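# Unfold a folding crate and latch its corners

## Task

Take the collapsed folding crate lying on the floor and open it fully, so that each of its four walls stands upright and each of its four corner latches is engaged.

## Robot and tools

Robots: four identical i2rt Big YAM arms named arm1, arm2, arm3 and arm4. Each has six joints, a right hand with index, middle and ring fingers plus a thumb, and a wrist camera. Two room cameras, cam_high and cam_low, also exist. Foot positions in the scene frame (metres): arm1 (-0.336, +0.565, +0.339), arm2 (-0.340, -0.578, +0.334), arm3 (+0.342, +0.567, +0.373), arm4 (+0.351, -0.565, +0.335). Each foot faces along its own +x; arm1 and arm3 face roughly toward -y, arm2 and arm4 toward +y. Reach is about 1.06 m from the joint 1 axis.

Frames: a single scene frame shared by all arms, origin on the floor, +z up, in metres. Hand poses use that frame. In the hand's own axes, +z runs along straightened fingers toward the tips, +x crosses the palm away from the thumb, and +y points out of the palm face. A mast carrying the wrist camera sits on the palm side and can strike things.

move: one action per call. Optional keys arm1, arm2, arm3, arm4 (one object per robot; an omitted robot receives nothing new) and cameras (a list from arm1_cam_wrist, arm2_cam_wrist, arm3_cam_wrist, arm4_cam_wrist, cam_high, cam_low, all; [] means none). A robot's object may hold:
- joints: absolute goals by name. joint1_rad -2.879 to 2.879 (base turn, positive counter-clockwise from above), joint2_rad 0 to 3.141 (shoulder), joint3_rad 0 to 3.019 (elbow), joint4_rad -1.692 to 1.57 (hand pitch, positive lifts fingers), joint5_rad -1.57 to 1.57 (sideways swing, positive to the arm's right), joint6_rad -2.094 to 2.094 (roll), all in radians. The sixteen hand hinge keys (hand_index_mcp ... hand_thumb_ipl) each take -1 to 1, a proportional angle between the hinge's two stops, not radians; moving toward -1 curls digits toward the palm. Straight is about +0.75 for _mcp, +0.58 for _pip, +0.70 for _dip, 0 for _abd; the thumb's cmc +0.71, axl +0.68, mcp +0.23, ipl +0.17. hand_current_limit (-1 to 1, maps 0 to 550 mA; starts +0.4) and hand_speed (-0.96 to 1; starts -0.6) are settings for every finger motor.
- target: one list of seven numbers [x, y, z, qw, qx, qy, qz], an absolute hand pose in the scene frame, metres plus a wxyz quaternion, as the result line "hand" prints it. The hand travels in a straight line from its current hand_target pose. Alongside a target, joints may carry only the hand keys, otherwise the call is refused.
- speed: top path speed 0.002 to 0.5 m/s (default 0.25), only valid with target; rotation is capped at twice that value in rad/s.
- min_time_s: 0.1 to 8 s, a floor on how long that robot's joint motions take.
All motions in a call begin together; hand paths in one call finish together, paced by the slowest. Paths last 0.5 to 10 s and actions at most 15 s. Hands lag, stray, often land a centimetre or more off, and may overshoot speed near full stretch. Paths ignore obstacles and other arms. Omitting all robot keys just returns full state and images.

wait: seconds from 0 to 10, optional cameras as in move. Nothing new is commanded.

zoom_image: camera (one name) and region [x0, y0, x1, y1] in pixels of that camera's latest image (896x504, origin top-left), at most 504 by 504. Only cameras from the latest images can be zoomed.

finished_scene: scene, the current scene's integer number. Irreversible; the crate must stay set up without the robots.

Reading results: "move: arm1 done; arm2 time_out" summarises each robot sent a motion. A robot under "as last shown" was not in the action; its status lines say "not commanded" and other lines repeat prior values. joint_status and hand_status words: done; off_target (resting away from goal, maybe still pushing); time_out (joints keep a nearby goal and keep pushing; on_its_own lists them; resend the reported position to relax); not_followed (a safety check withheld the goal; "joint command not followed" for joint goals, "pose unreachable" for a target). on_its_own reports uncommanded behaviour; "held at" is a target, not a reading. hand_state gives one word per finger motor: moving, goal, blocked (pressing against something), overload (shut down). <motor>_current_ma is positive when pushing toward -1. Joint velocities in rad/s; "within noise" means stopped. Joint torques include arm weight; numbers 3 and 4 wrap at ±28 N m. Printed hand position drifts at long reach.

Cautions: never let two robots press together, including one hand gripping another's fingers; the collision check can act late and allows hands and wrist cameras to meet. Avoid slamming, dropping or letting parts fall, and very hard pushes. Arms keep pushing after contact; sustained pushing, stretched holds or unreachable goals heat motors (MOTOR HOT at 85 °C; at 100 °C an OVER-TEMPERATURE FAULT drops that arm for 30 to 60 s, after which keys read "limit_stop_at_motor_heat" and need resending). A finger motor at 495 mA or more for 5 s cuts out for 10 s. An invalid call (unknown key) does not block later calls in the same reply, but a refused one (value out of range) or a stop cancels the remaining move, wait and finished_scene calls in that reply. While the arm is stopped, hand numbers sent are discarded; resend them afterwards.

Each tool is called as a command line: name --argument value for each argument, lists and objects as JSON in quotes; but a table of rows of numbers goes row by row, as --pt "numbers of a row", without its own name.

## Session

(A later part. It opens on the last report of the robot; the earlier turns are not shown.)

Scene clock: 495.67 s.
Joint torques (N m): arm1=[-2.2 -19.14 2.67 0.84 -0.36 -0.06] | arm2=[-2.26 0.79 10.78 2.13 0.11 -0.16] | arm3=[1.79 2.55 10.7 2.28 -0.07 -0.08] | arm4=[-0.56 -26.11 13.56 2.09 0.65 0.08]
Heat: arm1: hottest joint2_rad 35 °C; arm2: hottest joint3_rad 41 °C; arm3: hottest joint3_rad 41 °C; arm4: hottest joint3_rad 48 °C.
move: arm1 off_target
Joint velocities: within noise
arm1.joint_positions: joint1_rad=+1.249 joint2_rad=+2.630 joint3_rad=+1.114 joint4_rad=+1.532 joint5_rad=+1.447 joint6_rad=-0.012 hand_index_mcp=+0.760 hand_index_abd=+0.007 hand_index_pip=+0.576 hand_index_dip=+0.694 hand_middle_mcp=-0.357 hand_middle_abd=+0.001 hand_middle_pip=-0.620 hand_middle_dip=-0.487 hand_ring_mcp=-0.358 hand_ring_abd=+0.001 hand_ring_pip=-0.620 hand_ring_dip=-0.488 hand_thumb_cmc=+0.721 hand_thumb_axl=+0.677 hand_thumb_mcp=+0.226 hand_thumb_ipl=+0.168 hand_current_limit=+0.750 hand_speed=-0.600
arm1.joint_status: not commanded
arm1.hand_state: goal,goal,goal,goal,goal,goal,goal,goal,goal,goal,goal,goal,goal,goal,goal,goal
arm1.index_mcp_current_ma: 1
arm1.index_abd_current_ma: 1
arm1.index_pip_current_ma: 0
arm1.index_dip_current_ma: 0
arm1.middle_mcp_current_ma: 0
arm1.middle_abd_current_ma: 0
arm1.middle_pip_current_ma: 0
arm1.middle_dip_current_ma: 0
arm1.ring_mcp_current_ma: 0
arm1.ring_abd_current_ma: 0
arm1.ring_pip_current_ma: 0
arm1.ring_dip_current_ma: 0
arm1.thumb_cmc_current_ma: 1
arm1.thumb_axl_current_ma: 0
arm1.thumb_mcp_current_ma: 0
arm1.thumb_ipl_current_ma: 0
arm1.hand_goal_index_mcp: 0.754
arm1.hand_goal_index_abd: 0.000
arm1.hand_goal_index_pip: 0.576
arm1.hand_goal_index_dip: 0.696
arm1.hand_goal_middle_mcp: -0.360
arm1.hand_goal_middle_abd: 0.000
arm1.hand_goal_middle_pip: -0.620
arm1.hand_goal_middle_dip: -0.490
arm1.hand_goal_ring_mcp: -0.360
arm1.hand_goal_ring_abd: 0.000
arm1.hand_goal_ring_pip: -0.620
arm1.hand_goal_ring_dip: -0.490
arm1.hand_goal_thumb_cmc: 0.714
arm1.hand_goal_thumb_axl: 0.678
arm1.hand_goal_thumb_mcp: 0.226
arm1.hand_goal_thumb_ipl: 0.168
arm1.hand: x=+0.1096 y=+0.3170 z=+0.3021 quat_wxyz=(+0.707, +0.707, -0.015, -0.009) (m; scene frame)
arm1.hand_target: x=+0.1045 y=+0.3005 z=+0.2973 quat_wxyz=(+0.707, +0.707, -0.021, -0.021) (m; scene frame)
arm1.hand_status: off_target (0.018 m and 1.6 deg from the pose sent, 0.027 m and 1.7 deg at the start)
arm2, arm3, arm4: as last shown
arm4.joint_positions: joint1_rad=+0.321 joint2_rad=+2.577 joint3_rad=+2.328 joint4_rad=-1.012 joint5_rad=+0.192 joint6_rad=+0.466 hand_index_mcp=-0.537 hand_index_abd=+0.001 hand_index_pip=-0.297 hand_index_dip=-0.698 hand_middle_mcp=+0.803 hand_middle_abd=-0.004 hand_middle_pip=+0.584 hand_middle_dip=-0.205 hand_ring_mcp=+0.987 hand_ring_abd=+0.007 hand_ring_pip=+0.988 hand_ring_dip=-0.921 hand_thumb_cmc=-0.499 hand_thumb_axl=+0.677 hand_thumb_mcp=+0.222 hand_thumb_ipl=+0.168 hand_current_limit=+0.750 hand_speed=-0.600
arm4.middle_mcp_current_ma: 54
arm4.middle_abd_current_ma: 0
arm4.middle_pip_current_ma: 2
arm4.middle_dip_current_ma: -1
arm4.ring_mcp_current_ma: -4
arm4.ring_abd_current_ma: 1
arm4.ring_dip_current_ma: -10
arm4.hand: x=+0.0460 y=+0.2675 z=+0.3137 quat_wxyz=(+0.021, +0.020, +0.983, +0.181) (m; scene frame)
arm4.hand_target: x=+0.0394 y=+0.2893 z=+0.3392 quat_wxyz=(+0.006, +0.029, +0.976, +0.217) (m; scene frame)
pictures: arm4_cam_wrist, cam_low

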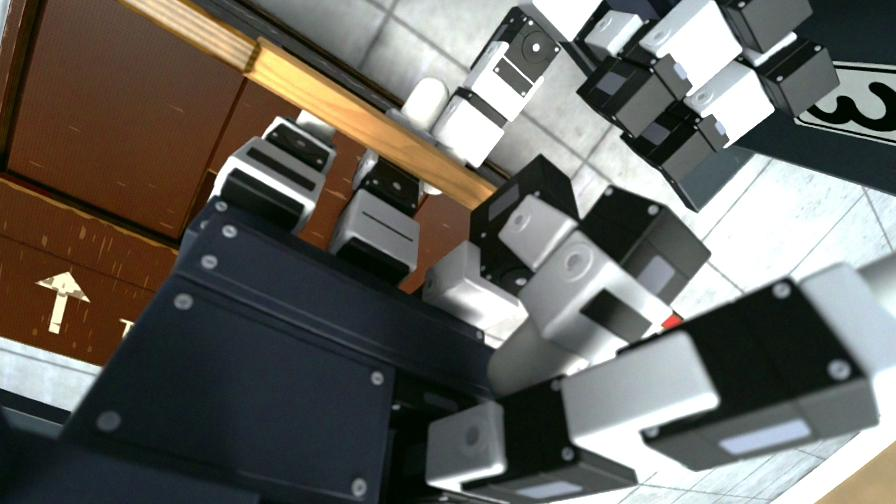

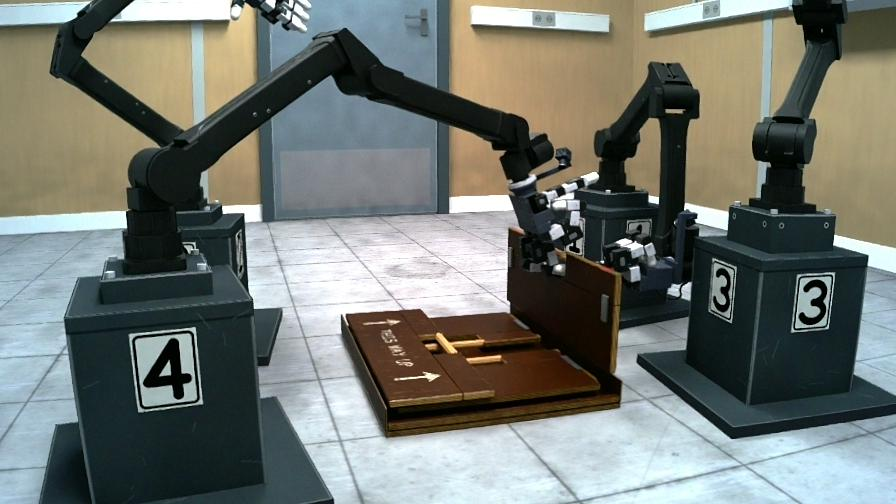

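move --arm1 '{"target": [0.060, 0.40, 0.305, 0.7068, 0.7068, -0.021, -0.021], "speed": 0.15}' --arm3 '{"target": [0.23, 0.06, 0.48, 0, 0.9996, -0.0297, 0], "speed": 0.35, "joints": {"hand_current_limit": 0.75, "hand_thumb_cmc": -0.5}}' --cameras '["cam_high", "cam_low"]'

Scene clock: 541.60 s.
Joint torques (N m): arm1=[1.79 -18.37 -0.32 1.61 0.3 0.01] | arm2=[-2.37 0.79 10.78 2.13 0.1 -0.15] | arm3=[0.67 -12.22 11.77 0.58 0 -0.15] | arm4=[-0.62 -26.23 13.41 2.1 0.67 0.1]
Heat: arm1: hottest joint2_rad 37 °C; arm2: hottest joint3_rad 41 °C; arm3: hottest joint3_rad 41 °C; arm4: hottest joint3_rad 47 °C.
move: arm1 off_target; arm3 off_target
Joint velocities: within noise
arm1.joint_positions: joint1_rad=+1.414 joint2_rad=+2.606 joint3_rad=+0.923 joint4_rad=+1.557 joint5_rad=+1.554 joint6_rad=+0.100 hand_index_mcp=+0.761 hand_index_abd=-0.003 hand_index_pip=+0.576 hand_index_dip=+0.693 hand_middle_mcp=-0.357 hand_middle_abd=+0.001 hand_middle_pip=-0.620 hand_middle_dip=-0.487 hand_ring_mcp=-0.358 hand_ring_abd=+0.001 hand_ring_pip=-0.620 hand_ring_dip=-0.488 hand_thumb_cmc=+0.721 hand_thumb_axl=+0.677 hand_thumb_mcp=+0.226 hand_thumb_ipl=+0.168 hand_current_limit=+0.750 hand_speed=-0.600
arm1.joint_status: not commanded
arm1.hand_state: goal,goal,goal,goal,goal,goal,goal,goal,goal,goal,goal,goal,goal,goal,goal,goal
arm1.index_mcp_current_ma: 1
arm1.index_abd_current_ma: 0
arm1.index_pip_current_ma: 0
arm1.index_dip_current_ma: 0
arm1.middle_mcp_current_ma: 0
arm1.middle_abd_current_ma: 0
arm1.middle_pip_current_ma: 0
arm1.middle_dip_current_ma: 0
arm1.ring_mcp_current_ma: 0
arm1.ring_abd_current_ma: 0
arm1.ring_pip_current_ma: 0
arm1.ring_dip_current_ma: 0
arm1.thumb_cmc_current_ma: 1
arm1.thumb_axl_current_ma: 0
arm1.thumb_mcp_current_ma: 0
arm1.thumb_ipl_current_ma: 0
arm1.hand_goal_index_mcp: 0.754
arm1.hand_goal_index_abd: 0.000
arm1.hand_goal_index_pip: 0.576
arm1.hand_goal_index_dip: 0.696
arm1.hand_goal_middle_mcp: -0.360
arm1.hand_goal_middle_abd: 0.000
arm1.hand_goal_middle_pip: -0.620
arm1.hand_goal_middle_dip: -0.490
arm1.hand_goal_ring_mcp: -0.360
arm1.hand_goal_ring_abd: 0.000
arm1.hand_goal_ring_pip: -0.620
arm1.hand_goal_ring_dip: -0.490
arm1.hand_goal_thumb_cmc: 0.714
arm1.hand_goal_thumb_axl: 0.678
arm1.hand_goal_thumb_mcp: 0.226
arm1.hand_goal_thumb_ipl: 0.168
arm1.hand: x=+0.0608 y=+0.3939 z=+0.3020 quat_wxyz=(+0.706, +0.708, +0.016, +0.001) (m; scene frame)
arm1.hand_target: x=+0.0600 y=+0.3991 z=+0.3049 quat_wxyz=(+0.706, +0.708, +0.012, +0.012) (m; scene frame)
arm1.hand_status: off_target (0.007 m and 4.9 deg from the pose sent, 0.097 m and 1.5 deg at the start; a joint's target at an end of its range on 61 of 82 steps)
arm2, arm4: as last shown
arm3.joint_positions: joint1_rad=-0.056 joint2_rad=+1.572 joint3_rad=+1.090 joint4_rad=-1.160 joint5_rad=+0.003 joint6_rad=-0.118 hand_index_mcp=+0.754 hand_index_abd=+0.001 hand_index_pip=+0.577 hand_index_dip=+0.696 hand_middle_mcp=+0.754 hand_middle_abd=+0.001 hand_middle_pip=+0.577 hand_middle_dip=+0.696 hand_ring_mcp=+0.754 hand_ring_abd=+0.001 hand_ring_pip=+0.577 hand_ring_dip=+0.696 hand_thumb_cmc=-0.497 hand_thumb_axl=+0.677 hand_thumb_mcp=+0.223 hand_thumb_ipl=+0.168 hand_current_limit=+0.750 hand_speed=-0.600
arm3.joint_status: all done
arm3.hand_state: goal,goal,goal,goal,goal,goal,goal,goal,goal,goal,goal,goal,goal,goal,goal,goal
arm3.index_mcp_current_ma: 0
arm3.index_abd_current_ma: 0
arm3.index_pip_current_ma: 0
arm3.index_dip_current_ma: 0
arm3.middle_mcp_current_ma: 0
arm3.middle_abd_current_ma: 0
arm3.middle_pip_current_ma: 0
arm3.middle_dip_current_ma: 0
arm3.ring_mcp_current_ma: 0
arm3.ring_abd_current_ma: 0
arm3.ring_pip_current_ma: 0
arm3.ring_dip_current_ma: 0
arm3.thumb_cmc_current_ma: 0
arm3.thumb_axl_current_ma: 0
arm3.thumb_mcp_current_ma: -1
arm3.thumb_ipl_current_ma: 0
arm3.hand_goal_index_mcp: 0.754
arm3.hand_goal_index_abd: 0.000
arm3.hand_goal_index_pip: 0.576
arm3.hand_goal_index_dip: 0.696
arm3.hand_goal_middle_mcp: 0.754
arm3.hand_goal_middle_abd: 0.000
arm3.hand_goal_middle_pip: 0.576
arm3.hand_goal_middle_dip: 0.696
arm3.hand_goal_ring_mcp: 0.754
arm3.hand_goal_ring_abd: 0.000
arm3.hand_goal_ring_pip: 0.576
arm3.hand_goal_ring_dip: 0.696
arm3.hand_goal_thumb_cmc: -0.500
arm3.hand_goal_thumb_axl: 0.678
arm3.hand_goal_thumb_mcp: 0.226
arm3.hand_goal_thumb_ipl: 0.168
arm3.hand: x=+0.2402 y=+0.0807 z=+0.4566 quat_wxyz=(-0.031, +0.999, -0.030, +0.005) (m; scene frame)
arm3.hand_target: x=+0.2302 y=+0.0613 z=+0.4805 quat_wxyz=(+0.000, +1.000, -0.030, -0.001) (m; scene frame)
arm3.hand_status: off_target (0.033 m and 3.6 deg from the pose sent, 0.550 m and 68.5 deg at the start)
arm4.joint_positions: joint1_rad=+0.323 joint2_rad=+2.579 joint3_rad=+2.330 joint4_rad=-1.012 joint5_rad=+0.192 joint6_rad=+0.466 hand_index_mcp=-0.537 hand_index_abd=+0.001 hand_index_pip=-0.297 hand_index_dip=-0.698 hand_middle_mcp=+0.803 hand_middle_abd=-0.023 hand_middle_pip=+0.575 hand_middle_dip=-0.197 hand_ring_mcp=+0.988 hand_ring_abd=+0.024 hand_ring_pip=+0.988 hand_ring_dip=-0.927 hand_thumb_cmc=-0.499 hand_thumb_axl=+0.677 hand_thumb_mcp=+0.222 hand_thumb_ipl=+0.168 hand_current_limit=+0.750 hand_speed=-0.600
arm4.hand_state: goal,goal,goal,goal,blocked,blocked,goal,goal,goal,blocked,goal,blocked,goal,goal,goal,goal
arm4.middle_abd_current_ma: -9
arm4.middle_pip_current_ma: 0
arm4.middle_dip_current_ma: 0
arm4.ring_abd_current_ma: 10
arm4.ring_dip_current_ma: -16
arm4.hand: x=+0.0449 y=+0.2675 z=+0.3132 quat_wxyz=(+0.021, +0.019, +0.983, +0.181) (m; scene frame)
arm4.hand_target: x=+0.0395 y=+0.2893 z=+0.3392 quat_wxyz=(+0.006, +0.029, +0.976, +0.217) (m; scene frame)
pictures: cam_high, cam_low

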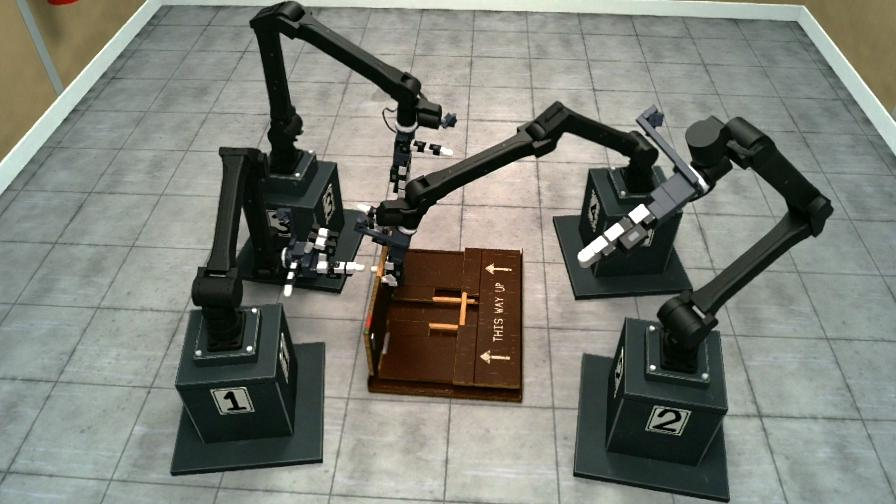

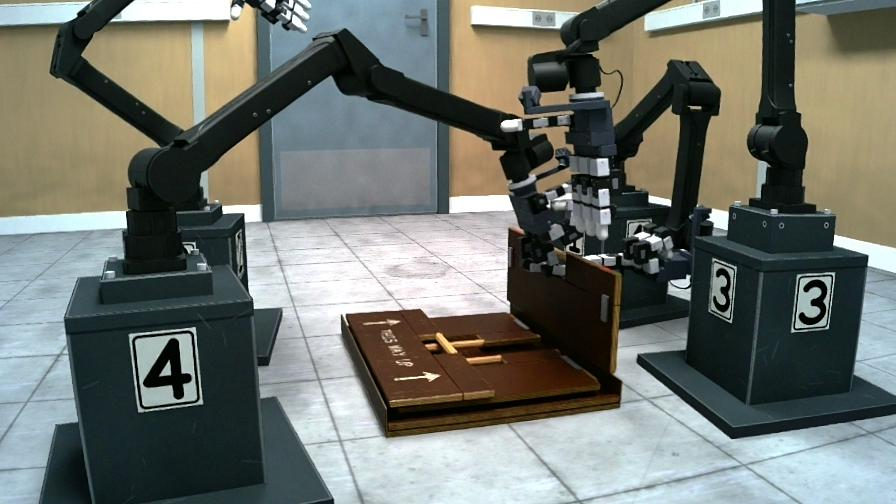

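move --arm3 '{"target": [0.225, 0.055, 0.33, 0, 0.9996, -0.0297, 0], "speed": 0.2}'

move --arm3 '{"target": [0.215, 0.09, 0.315, 0, 0.9996, -0.0297, 0], "speed": 0.08}' --cameras '["cam_high", "cam_low", "arm3_cam_wrist"]'

zoom_image --camera "cam_high" --region '[340, 200, 440, 300]'

Scene clock: 547.23 s.
Joint torques (N m): arm1=[1.67 -18.37 -0.32 1.59 0.3 0.03] | arm2=[-2.32 0.85 10.78 2.14 0.1 -0.16] | arm3=[0.67 -13.39 6.22 0.79 -0.03 -0.15] | arm4=[-0.44 -26.29 13.37 2.02 0.66 0.08]
Heat: arm1: hottest joint2_rad 37 °C; arm2: hottest joint3_rad 41 °C; arm3: hottest joint3_rad 41 °C; arm4: hottest joint3_rad 49 °C.
move: arm3 done
Joint velocities: within noise
arm1, arm2, arm4: as last shown
arm3.joint_positions: joint1_rad=-0.066 joint2_rad=+1.820 joint3_rad=+0.992 joint4_rad=-0.767 joint5_rad=+0.003 joint6_rad=-0.129 hand_index_mcp=+0.754 hand_index_abd=+0.001 hand_index_pip=+0.577 hand_index_dip=+0.696 hand_middle_mcp=+0.754 hand_middle_abd=+0.001 hand_middle_pip=+0.577 hand_middle_dip=+0.696 hand_ring_mcp=+0.754 hand_ring_abd=+0.001 hand_ring_pip=+0.577 hand_ring_dip=+0.696 hand_thumb_cmc=-0.497 hand_thumb_axl=+0.677 hand_thumb_mcp=+0.223 hand_thumb_ipl=+0.168 hand_current_limit=+0.750 hand_speed=-0.600
arm3.joint_status: not commanded
arm3.hand_state: goal,goal,goal,goal,goal,goal,goal,goal,goal,goal,goal,goal,goal,goal,goal,goal
arm3.index_mcp_current_ma: 0
arm3.index_abd_current_ma: 0
arm3.index_pip_current_ma: 0
arm3.index_dip_current_ma: 0
arm3.middle_mcp_current_ma: 0
arm3.middle_abd_current_ma: 0
arm3.middle_pip_current_ma: 0
arm3.middle_dip_current_ma: 0
arm3.ring_mcp_current_ma: 0
arm3.ring_abd_current_ma: 0
arm3.ring_pip_current_ma: 0
arm3.ring_dip_current_ma: 0
arm3.thumb_cmc_current_ma: 0
arm3.thumb_axl_current_ma: 0
arm3.thumb_mcp_current_ma: -1
arm3.thumb_ipl_current_ma: 0
arm3.hand_goal_index_mcp: 0.754
arm3.hand_goal_index_abd: 0.000
arm3.hand_goal_index_pip: 0.576
arm3.hand_goal_index_dip: 0.696
arm3.hand_goal_middle_mcp: 0.754
arm3.hand_goal_middle_abd: 0.000
arm3.hand_goal_middle_pip: 0.576
arm3.hand_goal_middle_dip: 0.696
arm3.hand_goal_ring_mcp: 0.754
arm3.hand_goal_ring_abd: 0.000
arm3.hand_goal_ring_pip: 0.576
arm3.hand_goal_ring_dip: 0.696
arm3.hand_goal_thumb_cmc: -0.500
arm3.hand_goal_thumb_axl: 0.678
arm3.hand_goal_thumb_mcp: 0.226
arm3.hand_goal_thumb_ipl: 0.168
arm3.hand: x=+0.2322 y=+0.0581 z=+0.3275 quat_wxyz=(-0.008, +1.000, -0.030, +0.001) (m; scene frame)
arm3.hand_target: x=+0.2249 y=+0.0550 z=+0.3302 quat_wxyz=(+0.000, +1.000, -0.030, +0.000) (m; scene frame)
arm3.hand_status: done (0.008 m and 0.9 deg from the pose sent, 0.130 m and 3.5 deg at the start)
pictures: none

Scene clock: 548.33 s.
Joint torques (N m): arm1=[1.67 -18.37 -0.31 1.63 0.3 0.02] | arm2=[-2.32 0.85 10.78 2.13 0.11 -0.16] | arm3=[0.26 -12.75 4.56 0.68 0.01 -0.19] | arm4=[-0.73 -26.17 13.39 2.02 0.65 0.07]
Heat: arm1: hottest joint2_rad 36 °C; arm2: hottest joint3_rad 41 °C; arm3: hottest joint3_rad 41 °C; arm4: hottest joint3_rad 50 °C.
move: arm3 done
Joint velocities: within noise
arm1, arm2, arm4: as last shown
arm3.joint_positions: joint1_rad=-0.102 joint2_rad=+1.796 joint3_rad=+0.901 joint4_rad=-0.688 joint5_rad=+0.002 joint6_rad=-0.166 hand_index_mcp=+0.757 hand_index_abd=+0.001 hand_index_pip=+0.577 hand_index_dip=+0.696 hand_middle_mcp=+0.755 hand_middle_abd=+0.001 hand_middle_pip=+0.577 hand_middle_dip=+0.696 hand_ring_mcp=+0.754 hand_ring_abd=+0.001 hand_ring_pip=+0.577 hand_ring_dip=+0.696 hand_thumb_cmc=-0.498 hand_thumb_axl=+0.677 hand_thumb_mcp=+0.223 hand_thumb_ipl=+0.168 hand_current_limit=+0.750 hand_speed=-0.600
arm3.joint_status: not commanded
arm3.hand_state: goal,goal,goal,goal,goal,goal,goal,goal,goal,goal,goal,goal,goal,goal,goal,goal
arm3.index_mcp_current_ma: 0
arm3.index_abd_current_ma: 0
arm3.index_pip_current_ma: 0
arm3.index_dip_current_ma: 0
arm3.middle_mcp_current_ma: 0
arm3.middle_abd_current_ma: 0
arm3.middle_pip_current_ma: 0
arm3.middle_dip_current_ma: 0
arm3.ring_mcp_current_ma: 0
arm3.ring_abd_current_ma: 0
arm3.ring_pip_current_ma: 0
arm3.ring_dip_current_ma: 0
arm3.thumb_cmc_current_ma: 0
arm3.thumb_axl_current_ma: 0
arm3.thumb_mcp_current_ma: -1
arm3.thumb_ipl_current_ma: 0
arm3.hand_goal_index_mcp: 0.754
arm3.hand_goal_index_abd: 0.000
arm3.hand_goal_index_pip: 0.576
arm3.hand_goal_index_dip: 0.696
arm3.hand_goal_middle_mcp: 0.754
arm3.hand_goal_middle_abd: 0.000
arm3.hand_goal_middle_pip: 0.576
arm3.hand_goal_middle_dip: 0.696
arm3.hand_goal_ring_mcp: 0.754
arm3.hand_goal_ring_abd: 0.000
arm3.hand_goal_ring_pip: 0.576
arm3.hand_goal_ring_dip: 0.696
arm3.hand_goal_thumb_cmc: -0.500
arm3.hand_goal_thumb_axl: 0.678
arm3.hand_goal_thumb_mcp: 0.226
arm3.hand_goal_thumb_ipl: 0.168
arm3.hand: x=+0.2225 y=+0.0852 z=+0.3155 quat_wxyz=(-0.001, +1.000, -0.030, +0.001) (m; scene frame)
arm3.hand_target: x=+0.2151 y=+0.0900 z=+0.3150 quat_wxyz=(+0.000, +1.000, -0.030, +0.000) (m; scene frame)
arm3.hand_status: done (0.009 m and 0.2 deg from the pose sent, 0.038 m and 0.9 deg at the start)
arm4.joint_positions: joint1_rad=+0.323 joint2_rad=+2.579 joint3_rad=+2.330 joint4_rad=-1.012 joint5_rad=+0.192 joint6_rad=+0.466 hand_index_mcp=-0.537 hand_index_abd=+0.001 hand_index_pip=-0.297 hand_index_dip=-0.698 hand_middle_mcp=+0.803 hand_middle_abd=-0.022 hand_middle_pip=+0.575 hand_middle_dip=-0.197 hand_ring_mcp=+0.988 hand_ring_abd=+0.024 hand_ring_pip=+0.988 hand_ring_dip=-0.927 hand_thumb_cmc=-0.499 hand_thumb_axl=+0.677 hand_thumb_mcp=+0.222 hand_thumb_ipl=+0.168 hand_current_limit=+0.750 hand_speed=-0.600
pictures: arm3_cam_wrist, cam_high, cam_low

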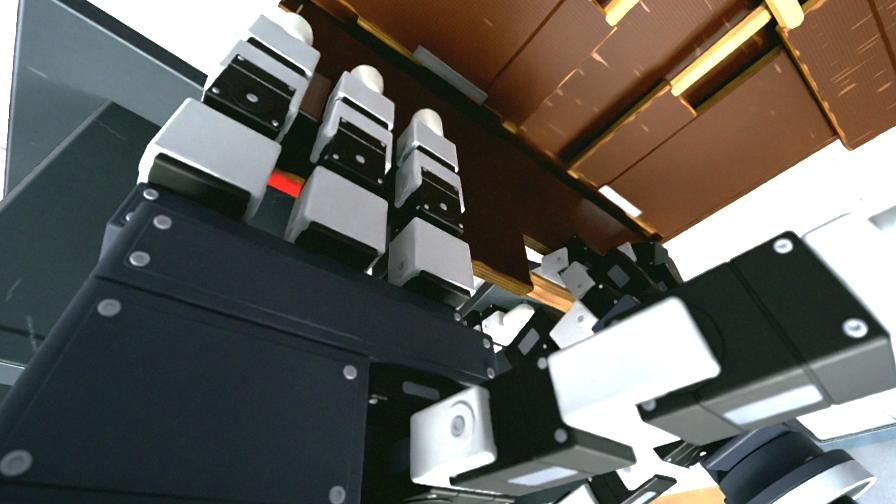

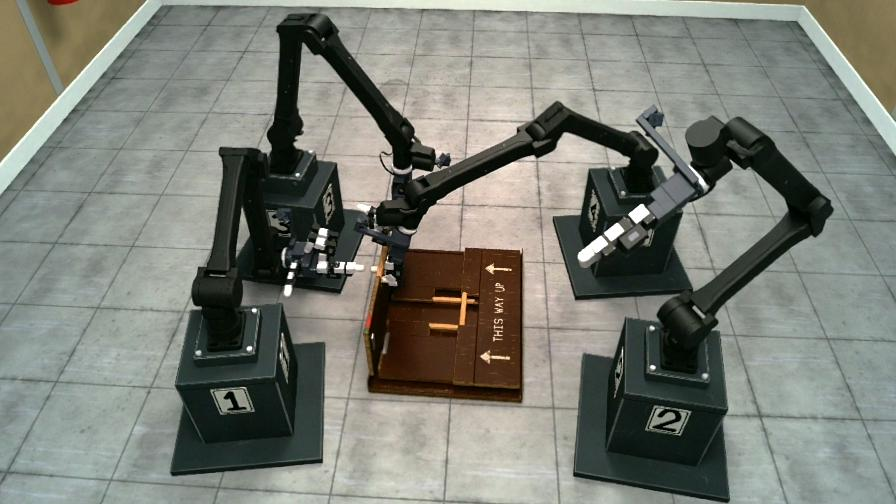

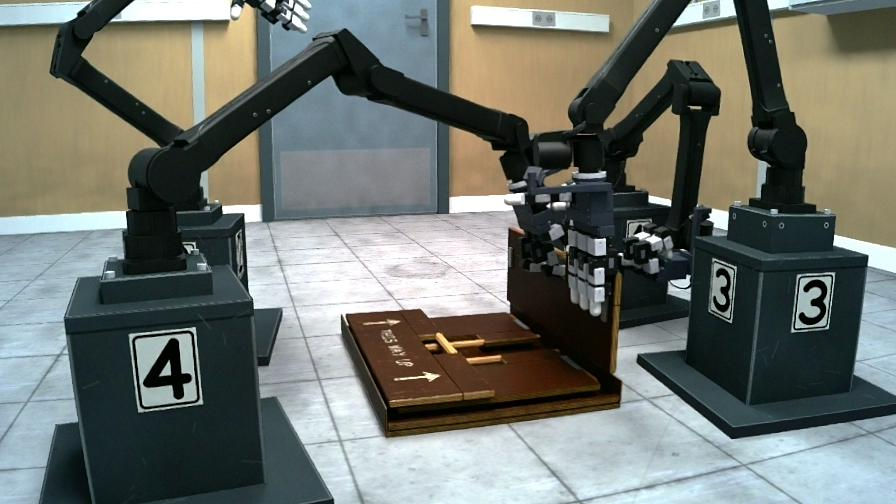

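Scaled by 5.040.

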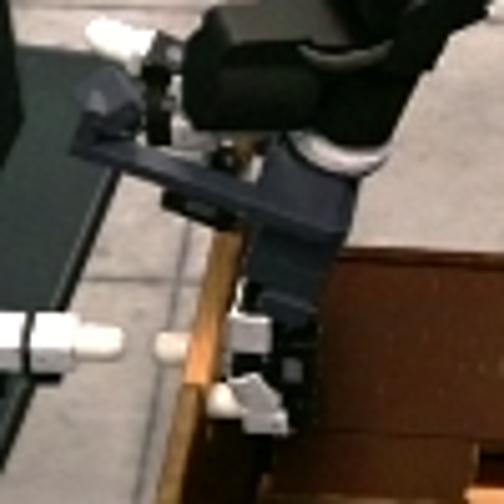

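move --arm3 '{"target": [0.215, 0.125, 0.315, 0, 0.9996, -0.0297, 0], "speed": 0.06}' --cameras '["cam_low", "arm3_cam_wrist"]'

Scene clock: 551.13 s.
Joint torques (N m): arm1=[1.73 -18.32 -0.31 1.59 0.29 0.02] | arm2=[-2.32 0.85 10.77 2.14 0.11 -0.16] | arm3=[-0.32 -12.16 3.1 -0.32 0.26 -0.07] | arm4=[-0.44 -26.23 13.35 2.02 0.65 0.08]
Heat: arm1: hottest joint2_rad 36 °C; arm2: hottest joint3_rad 41 °C; arm3: hottest joint3_rad 41 °C; arm4: hottest joint3_rad 50 °C.
move: arm3 off_target
Joint velocities: within noise
arm1, arm2, arm4: as last shown
arm3.joint_positions: joint1_rad=-0.117 joint2_rad=+1.738 joint3_rad=+0.818 joint4_rad=-0.619 joint5_rad=-0.005 joint6_rad=-0.199 hand_index_mcp=+0.726 hand_index_abd=-0.001 hand_index_pip=+0.566 hand_index_dip=+0.696 hand_middle_mcp=+0.731 hand_middle_abd=+0.000 hand_middle_pip=+0.567 hand_middle_dip=+0.696 hand_ring_mcp=+0.735 hand_ring_abd=+0.000 hand_ring_pip=+0.572 hand_ring_dip=+0.696 hand_thumb_cmc=-0.498 hand_thumb_axl=+0.677 hand_thumb_mcp=+0.223 hand_thumb_ipl=+0.168 hand_current_limit=+0.750 hand_speed=-0.600
arm3.joint_status: not commanded
arm3.hand_state: blocked,goal,goal,goal,blocked,goal,goal,goal,goal,goal,goal,goal,goal,goal,goal,goal
arm3.index_mcp_current_ma: -23
arm3.index_abd_current_ma: 0
arm3.index_pip_current_ma: -3
arm3.index_dip_current_ma: 0
arm3.middle_mcp_current_ma: -16
arm3.middle_abd_current_ma: 0
arm3.middle_pip_current_ma: -3
arm3.middle_dip_current_ma: 0
arm3.ring_mcp_current_ma: -12
arm3.ring_abd_current_ma: 0
arm3.ring_pip_current_ma: -1
arm3.ring_dip_current_ma: 0
arm3.thumb_cmc_current_ma: 0
arm3.thumb_axl_current_ma: 0
arm3.thumb_mcp_current_ma: -1
arm3.thumb_ipl_current_ma: 0
arm3.hand_goal_index_mcp: 0.754
arm3.hand_goal_index_abd: 0.000
arm3.hand_goal_index_pip: 0.576
arm3.hand_goal_index_dip: 0.696
arm3.hand_goal_middle_mcp: 0.754
arm3.hand_goal_middle_abd: 0.000
arm3.hand_goal_middle_pip: 0.576
arm3.hand_goal_middle_dip: 0.696
arm3.hand_goal_ring_mcp: 0.754
arm3.hand_goal_ring_abd: 0.000
arm3.hand_goal_ring_pip: 0.576
arm3.hand_goal_ring_dip: 0.696
arm3.hand_goal_thumb_cmc: -0.500
arm3.hand_goal_thumb_axl: 0.678
arm3.hand_goal_thumb_mcp: 0.226
arm3.hand_goal_thumb_ipl: 0.168
arm3.hand: x=+0.2235 y=+0.1029 z=+0.3214 quat_wxyz=(+0.021, +1.000, -0.021, +0.000) (m; scene frame)
arm3.hand_target: x=+0.2157 y=+0.1246 z=+0.3148 quat_wxyz=(+0.000, +1.000, -0.030, +0.000) (m; scene frame)
arm3.hand_status: off_target (0.025 m and 2.6 deg from the pose sent, 0.041 m and 0.2 deg at the start)
pictures: arm3_cam_wrist, cam_low

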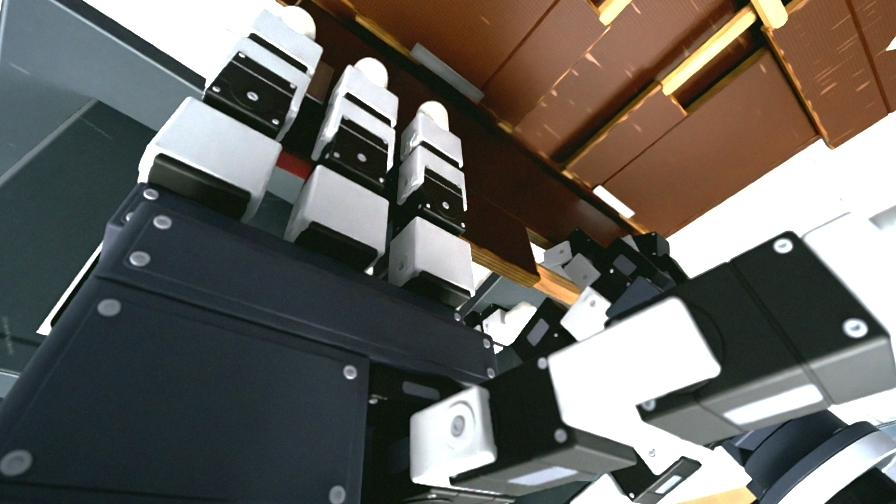

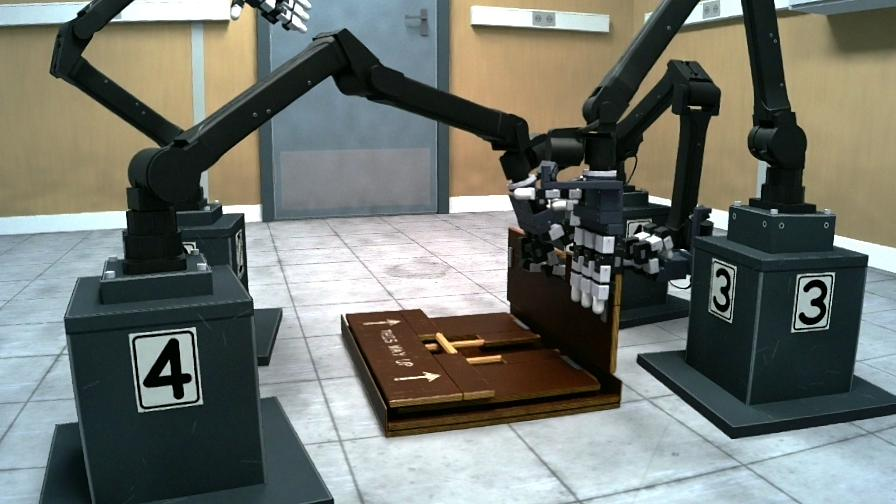

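move --arm4 '{"target": [0.045, 0.205, 0.325, 0.0064, 0.0290, 0.9759, 0.2164], "speed": 0.08}' --cameras '["cam_low", "arm4_cam_wrist"]'

Scene clock: 555.10 s.
Joint torques (N m): arm1=[1.67 -18.37 -0.31 1.63 0.3 0.02] | arm2=[-2.32 0.85 10.78 2.13 0.11 -0.15] | arm3=[-0.15 -12.22 3.08 -0.34 0.26 -0.08] | arm4=[0.21 -27.58 6.54 1.83 0.53 0.12]
Heat: arm1: hottest joint2_rad 36 °C; arm2: hottest joint3_rad 41 °C; arm3: hottest joint3_rad 40 °C; arm4: hottest joint3_rad 50 °C.
move: arm4 off_target
Joint velocities: within noise
arm1, arm2, arm3: as last shown
arm3.joint_positions: joint1_rad=-0.117 joint2_rad=+1.738 joint3_rad=+0.818 joint4_rad=-0.619 joint5_rad=-0.005 joint6_rad=-0.200 hand_index_mcp=+0.726 hand_index_abd=-0.001 hand_index_pip=+0.566 hand_index_dip=+0.696 hand_middle_mcp=+0.731 hand_middle_abd=+0.000 hand_middle_pip=+0.567 hand_middle_dip=+0.696 hand_ring_mcp=+0.735 hand_ring_abd=+0.000 hand_ring_pip=+0.572 hand_ring_dip=+0.696 hand_thumb_cmc=-0.498 hand_thumb_axl=+0.677 hand_thumb_mcp=+0.223 hand_thumb_ipl=+0.168 hand_current_limit=+0.750 hand_speed=-0.600
arm3.middle_mcp_current_ma: -17
arm3.hand: x=+0.2236 y=+0.1029 z=+0.3214 quat_wxyz=(+0.021, +1.000, -0.020, +0.000) (m; scene frame)
arm3.hand_target: x=+0.2158 y=+0.1245 z=+0.3148 quat_wxyz=(+0.000, +1.000, -0.030, +0.000) (m; scene frame)
arm4.joint_positions: joint1_rad=+0.359 joint2_rad=+2.380 joint3_rad=+1.903 joint4_rad=-0.751 joint5_rad=+0.213 joint6_rad=+0.506 hand_index_mcp=-0.537 hand_index_abd=+0.001 hand_index_pip=-0.297 hand_index_dip=-0.698 hand_middle_mcp=+0.755 hand_middle_abd=-0.003 hand_middle_pip=+0.574 hand_middle_dip=-0.200 hand_ring_mcp=+0.996 hand_ring_abd=+0.003 hand_ring_pip=+0.996 hand_ring_dip=-0.903 hand_thumb_cmc=-0.499 hand_thumb_axl=+0.677 hand_thumb_mcp=+0.222 hand_thumb_ipl=+0.168 hand_current_limit=+0.750 hand_speed=-0.600
arm4.joint_status: not commanded
arm4.hand_state: goal,goal,goal,goal,goal,goal,goal,goal,goal,goal,goal,goal,goal,goal,goal,goal
arm4.index_mcp_current_ma: 5
arm4.index_abd_current_ma: 0
arm4.index_pip_current_ma: 0
arm4.index_dip_current_ma: 0
arm4.middle_mcp_current_ma: 0
arm4.middle_abd_current_ma: 0
arm4.middle_pip_current_ma: 0
arm4.middle_dip_current_ma: 0
arm4.ring_mcp_current_ma: 0
arm4.ring_abd_current_ma: 0
arm4.ring_pip_current_ma: 0
arm4.ring_dip_current_ma: 0
arm4.thumb_cmc_current_ma: 0
arm4.thumb_axl_current_ma: 0
arm4.thumb_mcp_current_ma: -1
arm4.thumb_ipl_current_ma: 0
arm4.hand_goal_index_mcp: -0.550
arm4.hand_goal_index_abd: 0.000
arm4.hand_goal_index_pip: -0.300
arm4.hand_goal_index_dip: -0.700
arm4.hand_goal_middle_mcp: 0.754
arm4.hand_goal_middle_abd: 0.000
arm4.hand_goal_middle_pip: 0.576
arm4.hand_goal_middle_dip: -0.200
arm4.hand_goal_ring_mcp: 1.000
arm4.hand_goal_ring_abd: 0.000
arm4.hand_goal_ring_pip: 1.000
arm4.hand_goal_ring_dip: -0.900
arm4.hand_goal_thumb_cmc: -0.500
arm4.hand_goal_thumb_axl: 0.678
arm4.hand_goal_thumb_mcp: 0.226
arm4.hand_goal_thumb_ipl: 0.168
arm4.hand: x=+0.0500 y=+0.2029 z=+0.3049 quat_wxyz=(+0.015, +0.024, +0.979, +0.200) (m; scene frame)
arm4.hand_target: x=+0.0451 y=+0.2050 z=+0.3249 quat_wxyz=(+0.006, +0.029, +0.976, +0.216) (m; scene frame)
arm4.hand_status: off_target (0.021 m and 2.3 deg from the pose sent, 0.064 m and 4.6 deg at the start)
pictures: arm4_cam_wrist, cam_low

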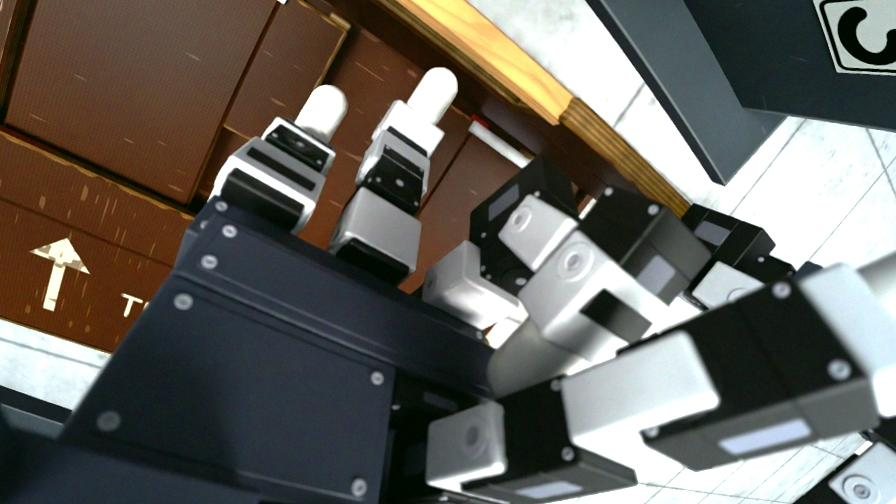

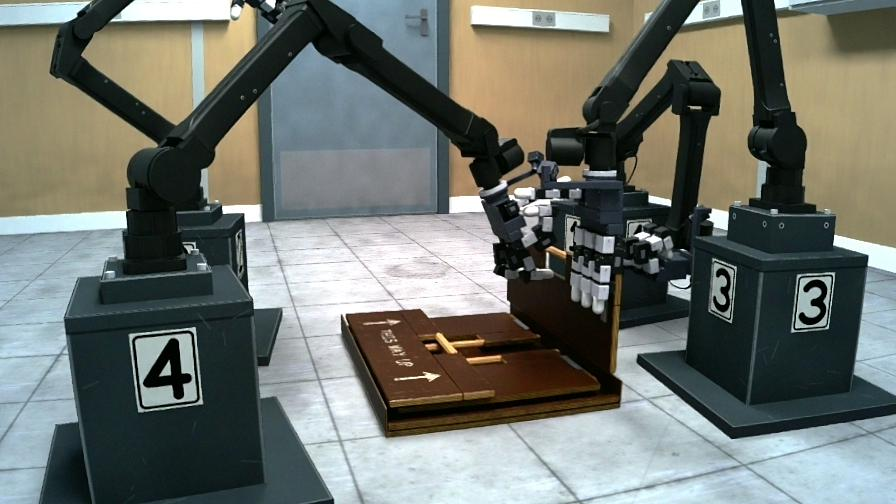

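move --arm4 '{"target": [0.06, 0.10, 0.42, 0.0064, 0.0290, 0.9759, 0.2164], "speed": 0.2}' --arm1 '{"target": [0.018, 0.385, 0.303, 0.7068, 0.7068, -0.021, -0.021], "speed": 0.12, "joints": {"hand_middle_mcp": 0.754, "hand_middle_pip": 0.576, "hand_middle_dip": 0.696}}' --cameras '["cam_low", "cam_high"]'

zoom_image --camera "cam_high" --region '[320, 200, 420, 300]'

Scene clock: 565.30 s.
Joint torques (N m): arm1=[-0.44 -17.08 -1.4 1.62 0.39 0.02] | arm2=[-2.32 0.91 10.78 2.11 0.11 -0.15] | arm3=[-0.26 -12.22 3.08 -0.34 0.26 -0.08] | arm4=[-0.03 -22.12 6.75 1.26 0.57 0.13]
Heat: arm1: hottest joint2_rad 35 °C; arm2: hottest joint3_rad 41 °C; arm3: hottest joint3_rad 39 °C; arm4: hottest joint2_rad 47 °C.
move: arm1 off_target; arm4 done
Joint velocities: within noise
arm1.joint_positions: joint1_rad=+1.402 joint2_rad=+2.605 joint3_rad=+0.837 joint4_rad=+1.557 joint5_rad=+1.555 joint6_rad=+0.191 hand_index_mcp=+0.761 hand_index_abd=-0.003 hand_index_pip=+0.576 hand_index_dip=+0.693 hand_middle_mcp=+0.763 hand_middle_abd=+0.001 hand_middle_pip=+0.576 hand_middle_dip=+0.694 hand_ring_mcp=-0.358 hand_ring_abd=+0.001 hand_ring_pip=-0.620 hand_ring_dip=-0.488 hand_thumb_cmc=+0.721 hand_thumb_axl=+0.677 hand_thumb_mcp=+0.226 hand_thumb_ipl=+0.168 hand_current_limit=+0.750 hand_speed=-0.600
arm1.joint_status: all done
arm1.hand_state: goal,goal,goal,goal,goal,goal,goal,goal,goal,goal,goal,goal,goal,goal,goal,goal
arm1.index_mcp_current_ma: 1
arm1.index_abd_current_ma: 0
arm1.index_pip_current_ma: 0
arm1.index_dip_current_ma: 0
arm1.middle_mcp_current_ma: 2
arm1.middle_abd_current_ma: 0
arm1.middle_pip_current_ma: 0
arm1.middle_dip_current_ma: 0
arm1.ring_mcp_current_ma: 0
arm1.ring_abd_current_ma: 0
arm1.ring_pip_current_ma: 0
arm1.ring_dip_current_ma: 0
arm1.thumb_cmc_current_ma: 1
arm1.thumb_axl_current_ma: 0
arm1.thumb_mcp_current_ma: 0
arm1.thumb_ipl_current_ma: 0
arm1.hand_goal_index_mcp: 0.754
arm1.hand_goal_index_abd: 0.000
arm1.hand_goal_index_pip: 0.576
arm1.hand_goal_index_dip: 0.696
arm1.hand_goal_middle_mcp: 0.754
arm1.hand_goal_middle_abd: 0.000
arm1.hand_goal_middle_pip: 0.576
arm1.hand_goal_middle_dip: 0.696
arm1.hand_goal_ring_mcp: -0.360
arm1.hand_goal_ring_abd: 0.000
arm1.hand_goal_ring_pip: -0.620
arm1.hand_goal_ring_dip: -0.490
arm1.hand_goal_thumb_cmc: 0.714
arm1.hand_goal_thumb_axl: 0.678
arm1.hand_goal_thumb_mcp: 0.226
arm1.hand_goal_thumb_ipl: 0.168
arm1.hand: x=+0.0251 y=+0.3894 z=+0.3007 quat_wxyz=(+0.706, +0.708, +0.010, -0.001) (m; scene frame)
arm1.hand_target: x=+0.0180 y=+0.3843 z=+0.3029 quat_wxyz=(+0.706, +0.708, -0.002, -0.002) (m; scene frame)
arm1.hand_status: off_target (0.009 m and 4.2 deg from the pose sent, 0.044 m and 5.0 deg at the start; a joint's target at an end of its range on 48 of 48 steps)
arm2, arm3: as last shown
arm4.joint_positions: joint1_rad=+0.421 joint2_rad=+2.005 joint3_rad=+1.540 joint4_rad=-0.746 joint5_rad=+0.235 joint6_rad=+0.562 hand_index_mcp=-0.537 hand_index_abd=+0.001 hand_index_pip=-0.297 hand_index_dip=-0.698 hand_middle_mcp=+0.755 hand_middle_abd=-0.003 hand_middle_pip=+0.574 hand_middle_dip=-0.200 hand_ring_mcp=+0.997 hand_ring_abd=+0.003 hand_ring_pip=+0.996 hand_ring_dip=-0.903 hand_thumb_cmc=-0.499 hand_thumb_axl=+0.677 hand_thumb_mcp=+0.222 hand_thumb_ipl=+0.168 hand_current_limit=+0.750 hand_speed=-0.600
arm4.joint_status: not commanded
arm4.hand_state: goal,goal,goal,goal,goal,goal,goal,goal,goal,goal,goal,goal,goal,goal,goal,goal
arm4.index_mcp_current_ma: 5
arm4.index_abd_current_ma: 0
arm4.index_pip_current_ma: 0
arm4.index_dip_current_ma: 0
arm4.middle_mcp_current_ma: 0
arm4.middle_abd_current_ma: 0
arm4.middle_pip_current_ma: 0
arm4.middle_dip_current_ma: 0
arm4.ring_mcp_current_ma: 0
arm4.ring_abd_current_ma: 0
arm4.ring_pip_current_ma: 0
arm4.ring_dip_current_ma: 0
arm4.thumb_cmc_current_ma: 0
arm4.thumb_axl_current_ma: 0
arm4.thumb_mcp_current_ma: -1
arm4.thumb_ipl_current_ma: 0
arm4.hand_goal_index_mcp: -0.550
arm4.hand_goal_index_abd: 0.000
arm4.hand_goal_index_pip: -0.300
arm4.hand_goal_index_dip: -0.700
arm4.hand_goal_middle_mcp: 0.754
arm4.hand_goal_middle_abd: 0.000
arm4.hand_goal_middle_pip: 0.576
arm4.hand_goal_middle_dip: -0.200
arm4.hand_goal_ring_mcp: 1.000
arm4.hand_goal_ring_abd: 0.000
arm4.hand_goal_ring_pip: 1.000
arm4.hand_goal_ring_dip: -0.900
arm4.hand_goal_thumb_cmc: -0.500
arm4.hand_goal_thumb_axl: 0.678
arm4.hand_goal_thumb_mcp: 0.226
arm4.hand_goal_thumb_ipl: 0.168
arm4.hand: x=+0.0598 y=+0.1022 z=+0.4161 quat_wxyz=(+0.008, +0.025, +0.977, +0.213) (m; scene frame)
arm4.hand_target: x=+0.0600 y=+0.1000 z=+0.4199 quat_wxyz=(+0.006, +0.029, +0.976, +0.216) (m; scene frame)
arm4.hand_status: done (0.005 m and 0.7 deg from the pose sent, 0.155 m and 2.3 deg at the start)
pictures: cam_high, cam_low

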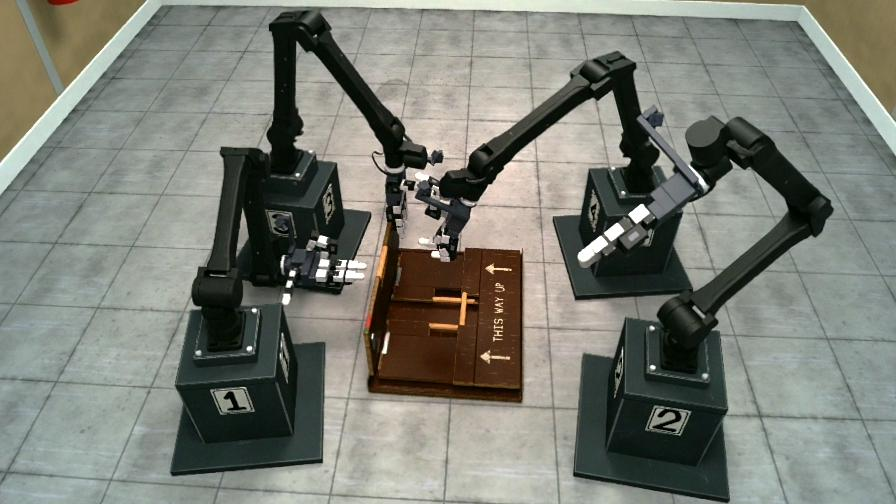

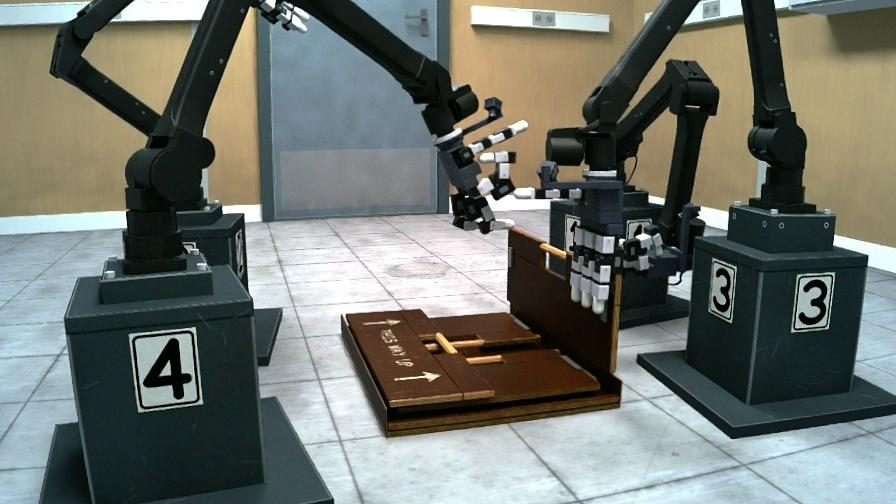

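Scaled by 5.040.

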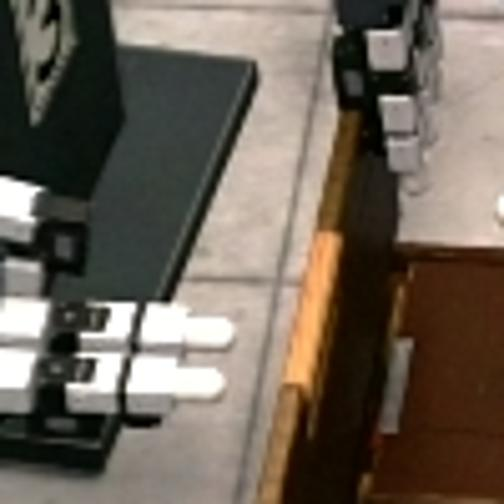

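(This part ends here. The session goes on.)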